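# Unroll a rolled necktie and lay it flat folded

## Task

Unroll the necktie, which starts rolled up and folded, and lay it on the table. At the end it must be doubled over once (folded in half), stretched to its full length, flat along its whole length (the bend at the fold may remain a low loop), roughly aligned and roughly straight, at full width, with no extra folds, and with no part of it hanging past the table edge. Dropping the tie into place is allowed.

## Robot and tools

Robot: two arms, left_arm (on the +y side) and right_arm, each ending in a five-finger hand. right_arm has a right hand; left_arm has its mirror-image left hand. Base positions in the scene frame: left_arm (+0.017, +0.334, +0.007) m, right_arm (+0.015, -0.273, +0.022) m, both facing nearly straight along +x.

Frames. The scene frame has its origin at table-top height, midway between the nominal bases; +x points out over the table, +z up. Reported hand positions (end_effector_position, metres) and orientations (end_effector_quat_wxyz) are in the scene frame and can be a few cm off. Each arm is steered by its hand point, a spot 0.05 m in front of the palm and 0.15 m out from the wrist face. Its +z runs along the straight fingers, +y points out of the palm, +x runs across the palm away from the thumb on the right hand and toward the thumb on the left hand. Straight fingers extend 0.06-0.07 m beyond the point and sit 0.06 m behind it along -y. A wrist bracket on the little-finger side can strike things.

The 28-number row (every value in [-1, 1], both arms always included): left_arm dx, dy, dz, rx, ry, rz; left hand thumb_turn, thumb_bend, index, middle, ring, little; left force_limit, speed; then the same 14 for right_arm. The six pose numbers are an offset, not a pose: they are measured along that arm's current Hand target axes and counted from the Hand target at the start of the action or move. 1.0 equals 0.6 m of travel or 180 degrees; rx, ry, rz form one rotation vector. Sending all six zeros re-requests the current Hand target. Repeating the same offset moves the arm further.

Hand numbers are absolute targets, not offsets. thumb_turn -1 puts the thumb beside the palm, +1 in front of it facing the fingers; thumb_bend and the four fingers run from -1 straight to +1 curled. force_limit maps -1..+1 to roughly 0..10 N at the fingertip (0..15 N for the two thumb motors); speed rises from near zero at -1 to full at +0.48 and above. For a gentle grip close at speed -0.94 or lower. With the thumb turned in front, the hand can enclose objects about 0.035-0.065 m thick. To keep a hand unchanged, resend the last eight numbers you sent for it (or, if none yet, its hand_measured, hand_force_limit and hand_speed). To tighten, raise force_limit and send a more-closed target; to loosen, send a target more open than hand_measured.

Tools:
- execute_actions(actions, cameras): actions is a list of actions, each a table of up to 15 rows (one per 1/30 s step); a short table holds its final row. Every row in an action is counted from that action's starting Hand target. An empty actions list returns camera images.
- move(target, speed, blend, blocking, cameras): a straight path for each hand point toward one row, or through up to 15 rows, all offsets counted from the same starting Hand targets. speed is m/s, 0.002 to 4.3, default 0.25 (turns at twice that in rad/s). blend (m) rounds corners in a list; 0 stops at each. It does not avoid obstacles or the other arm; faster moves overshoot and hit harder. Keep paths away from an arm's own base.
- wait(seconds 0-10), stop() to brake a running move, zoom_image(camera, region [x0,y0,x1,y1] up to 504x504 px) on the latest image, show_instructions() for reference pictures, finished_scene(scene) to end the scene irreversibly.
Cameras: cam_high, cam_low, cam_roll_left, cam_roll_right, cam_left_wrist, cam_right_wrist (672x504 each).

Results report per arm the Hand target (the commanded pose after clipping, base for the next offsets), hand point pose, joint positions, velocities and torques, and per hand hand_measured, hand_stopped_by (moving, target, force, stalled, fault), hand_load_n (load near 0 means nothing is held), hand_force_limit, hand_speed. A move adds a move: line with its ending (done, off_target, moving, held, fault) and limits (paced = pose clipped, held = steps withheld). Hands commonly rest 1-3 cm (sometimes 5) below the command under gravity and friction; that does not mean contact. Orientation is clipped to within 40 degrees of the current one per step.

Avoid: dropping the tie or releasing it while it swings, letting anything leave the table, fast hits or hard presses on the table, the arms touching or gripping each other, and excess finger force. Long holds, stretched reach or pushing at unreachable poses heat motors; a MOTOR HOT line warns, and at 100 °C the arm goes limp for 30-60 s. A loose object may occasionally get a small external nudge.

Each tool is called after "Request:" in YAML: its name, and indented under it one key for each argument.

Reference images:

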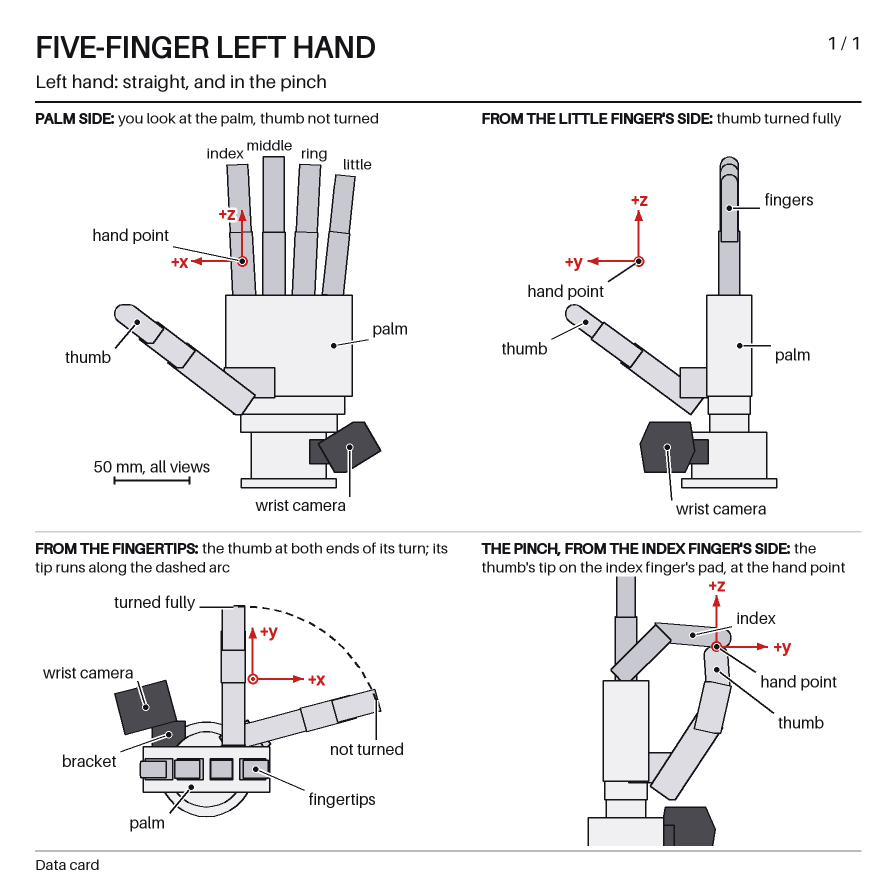

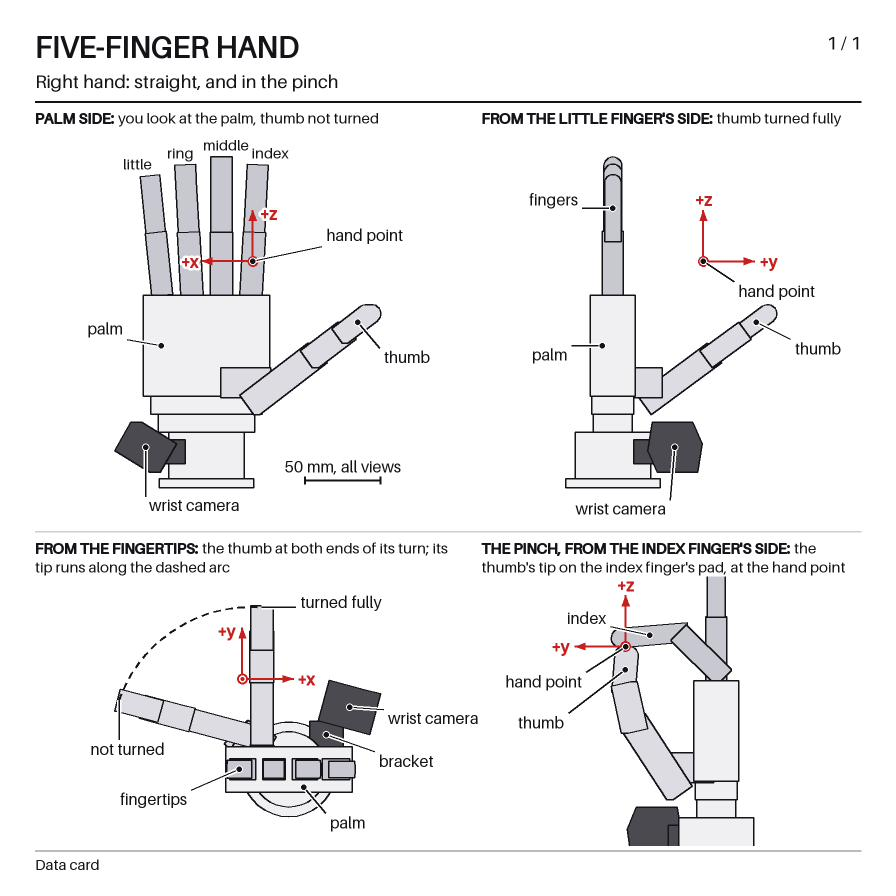

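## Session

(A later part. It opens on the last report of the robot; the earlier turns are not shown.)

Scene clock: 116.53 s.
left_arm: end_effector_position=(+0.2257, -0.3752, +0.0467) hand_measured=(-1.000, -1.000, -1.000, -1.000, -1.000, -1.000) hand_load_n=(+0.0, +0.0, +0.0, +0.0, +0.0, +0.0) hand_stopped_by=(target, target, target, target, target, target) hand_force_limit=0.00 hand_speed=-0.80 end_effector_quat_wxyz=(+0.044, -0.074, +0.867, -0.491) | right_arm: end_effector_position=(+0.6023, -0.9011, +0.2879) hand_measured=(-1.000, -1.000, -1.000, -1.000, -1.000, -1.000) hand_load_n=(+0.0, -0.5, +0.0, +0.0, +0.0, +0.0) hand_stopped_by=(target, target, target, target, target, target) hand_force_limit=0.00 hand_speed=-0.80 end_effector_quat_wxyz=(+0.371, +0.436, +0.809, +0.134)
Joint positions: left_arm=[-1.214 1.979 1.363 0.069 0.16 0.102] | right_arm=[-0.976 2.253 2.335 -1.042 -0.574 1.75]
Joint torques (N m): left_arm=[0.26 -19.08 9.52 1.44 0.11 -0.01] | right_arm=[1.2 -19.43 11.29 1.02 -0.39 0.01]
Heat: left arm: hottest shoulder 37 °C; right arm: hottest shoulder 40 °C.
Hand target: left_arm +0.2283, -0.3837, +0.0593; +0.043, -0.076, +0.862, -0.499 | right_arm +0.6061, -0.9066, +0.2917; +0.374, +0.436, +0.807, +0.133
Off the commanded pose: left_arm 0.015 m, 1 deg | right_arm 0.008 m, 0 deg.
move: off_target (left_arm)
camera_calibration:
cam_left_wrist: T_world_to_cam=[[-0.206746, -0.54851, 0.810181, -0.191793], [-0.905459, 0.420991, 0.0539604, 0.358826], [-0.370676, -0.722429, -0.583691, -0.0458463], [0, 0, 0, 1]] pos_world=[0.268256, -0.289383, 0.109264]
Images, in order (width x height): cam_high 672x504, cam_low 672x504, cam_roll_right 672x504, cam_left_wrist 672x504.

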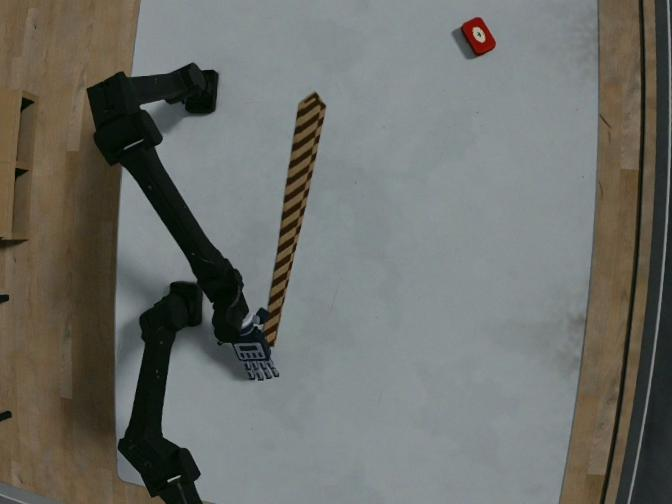

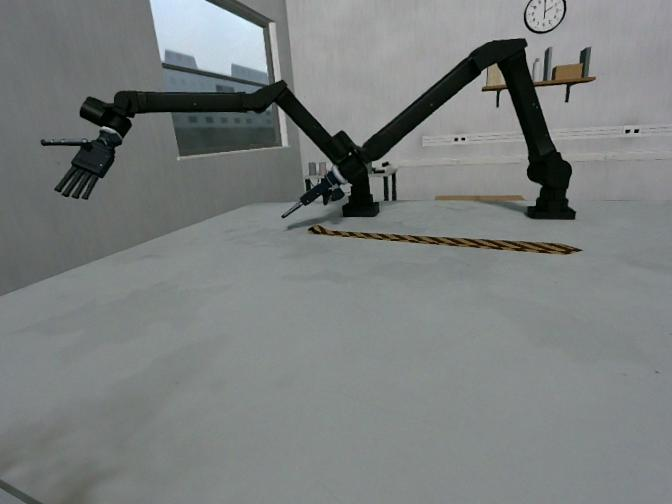

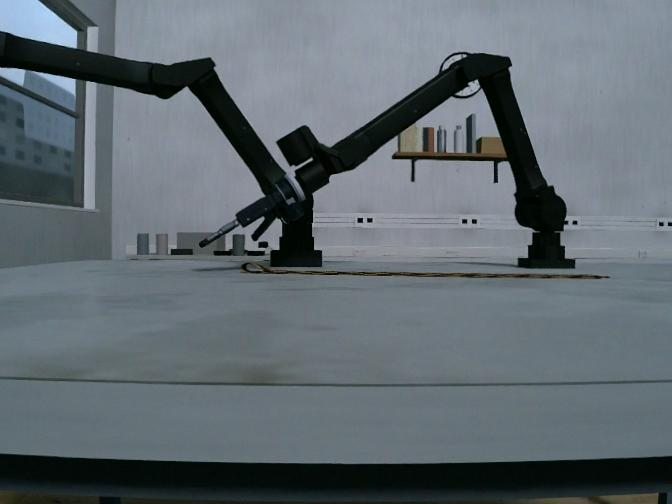

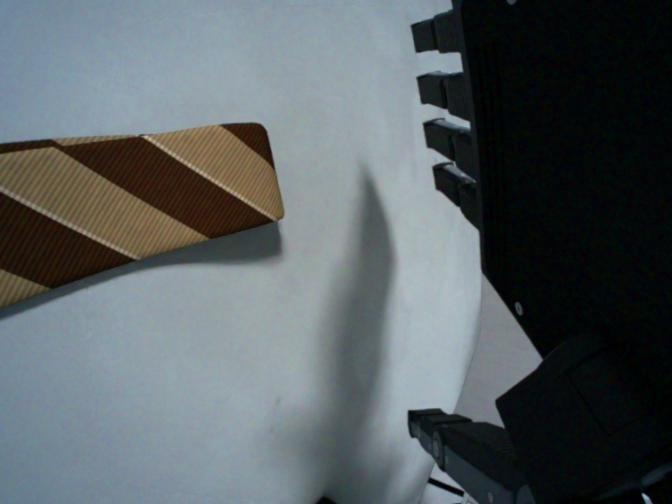

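Request:
move:
  target:
    - [-0.0485,0.0845,-0.18,0,0,0,-1,-1,-1,-1,-1,-1,0,-0.8,0,0,0,0,0,0,-1,-1,-1,-1,-1,-1,0,-0.8]
    - [-0.0485,0.203,-0.1115,0,0,0,-1,-1,-1,-1,-1,-1,0,-0.8,0,0,0,0,0,0,-1,-1,-1,-1,-1,-1,0,-0.8]
    - [-0.0485,-0.074,-0.2715,0,0,0,-1,-1,-1,-1,-1,-1,0,-0.8,0,0,0,0,0,0,-1,-1,-1,-1,-1,-1,0,-0.8]
  speed: [0.15,0.08,0.2]
  cameras: ["cam_high","cam_low","cam_roll_right","cam_left_wrist"]

Request:
zoom_image:
  camera: "cam_roll_right"
  region: [220, 245, 320, 285]

Request:
zoom_image:
  camera: "cam_low"
  region: [290, 210, 390, 250]

Scene clock: 134.43 s.
left_arm: end_effector_position=(+0.2227, -0.2490, +0.1553) hand_measured=(-1.000, -1.000, -1.000, -1.000, -1.000, -1.000) hand_load_n=(+0.0, +0.0, +0.0, +0.0, +0.0, +0.0) hand_stopped_by=(target, target, target, target, target, target) hand_force_limit=0.00 hand_speed=-0.80 end_effector_quat_wxyz=(+0.033, -0.081, +0.871, -0.483) | right_arm: end_effector_position=(+0.6023, -0.9011, +0.2879) hand_measured=(-1.000, -1.000, -1.000, -1.000, -1.000, -1.000) hand_load_n=(+0.0, +0.0, +0.0, +0.0, +0.0, +0.0) hand_stopped_by=(target, target, target, target, target, target) hand_force_limit=0.00 hand_speed=-0.80 end_effector_quat_wxyz=(+0.371, +0.436, +0.809, +0.134)
Joint positions: left_arm=[-1.123 1.572 1.121 -0.128 0.246 0.132] | right_arm=[-0.976 2.253 2.335 -1.042 -0.574 1.75]
Joint torques (N m): left_arm=[0.97 -13.63 11.93 1.32 0.16 0.2] | right_arm=[1.14 -19.49 11.28 1.03 -0.39 0.01]
Heat: left arm: hottest shoulder 38 °C; right arm: hottest shoulder 40 °C.
Hand target: left_arm +0.2362, -0.2615, +0.1793; +0.043, -0.076, +0.862, -0.499 | right_arm +0.6061, -0.9066, +0.2917; +0.374, +0.436, +0.807, +0.133
Off the commanded pose: left_arm 0.030 m, 2 deg | right_arm 0.008 m, 0 deg.
move: off_target (left_arm)
camera_calibration:
cam_left_wrist: T_world_to_cam=[[-0.181713, -0.561232, 0.807464, -0.219502], [-0.904392, 0.417771, 0.0868479, 0.290967], [-0.386077, -0.714483, -0.583489, 0.113072], [0, 0, 0, 1]] pos_world=[0.266916, -0.163961, 0.217947]
Images, in order (width x height): cam_high 672x504, cam_low 672x504, cam_roll_right 672x504, cam_left_wrist 672x504.

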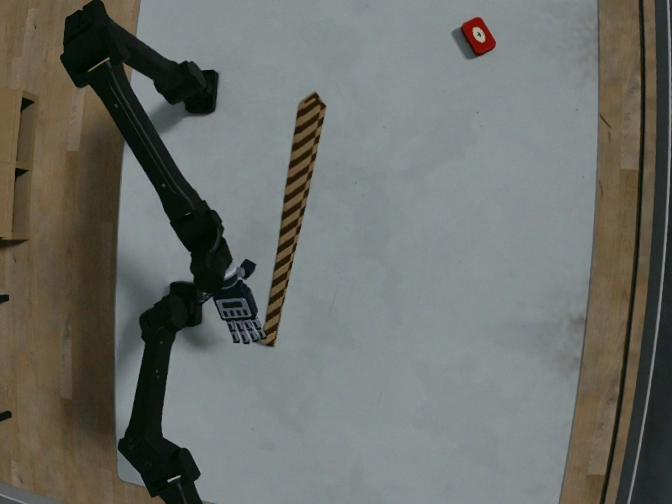

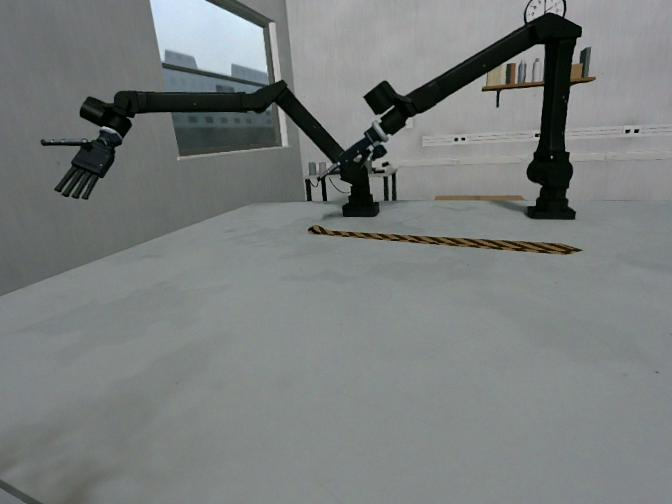

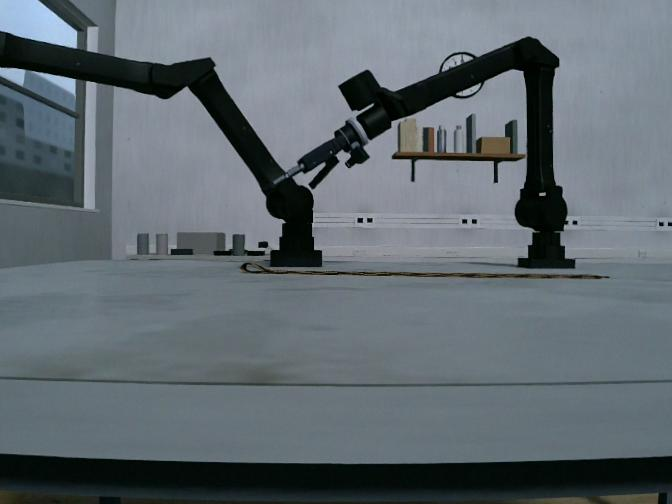

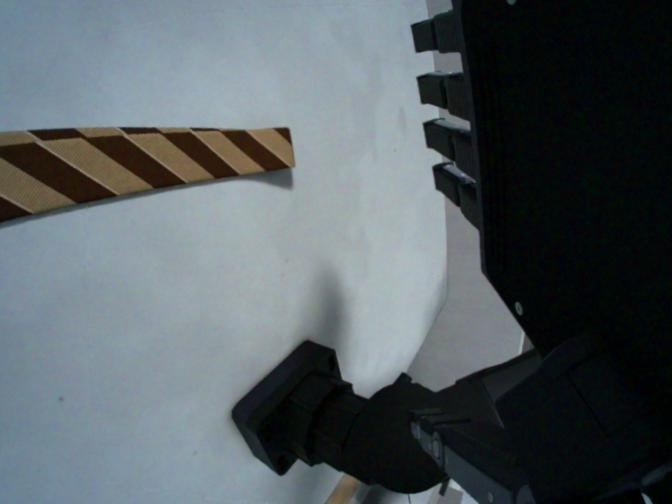

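Scaled by 5.040 from the camera's 672x504 image, which has a finer 960x720 frame.

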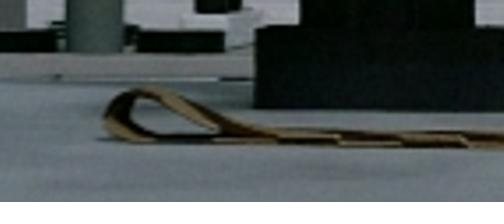

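Scaled by 5.040 from the camera's 672x504 image, which has a finer 960x720 frame.

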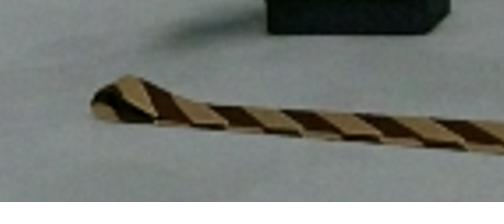

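Request:
finished_scene:
  scene: 1

The scene is finished: the task was done.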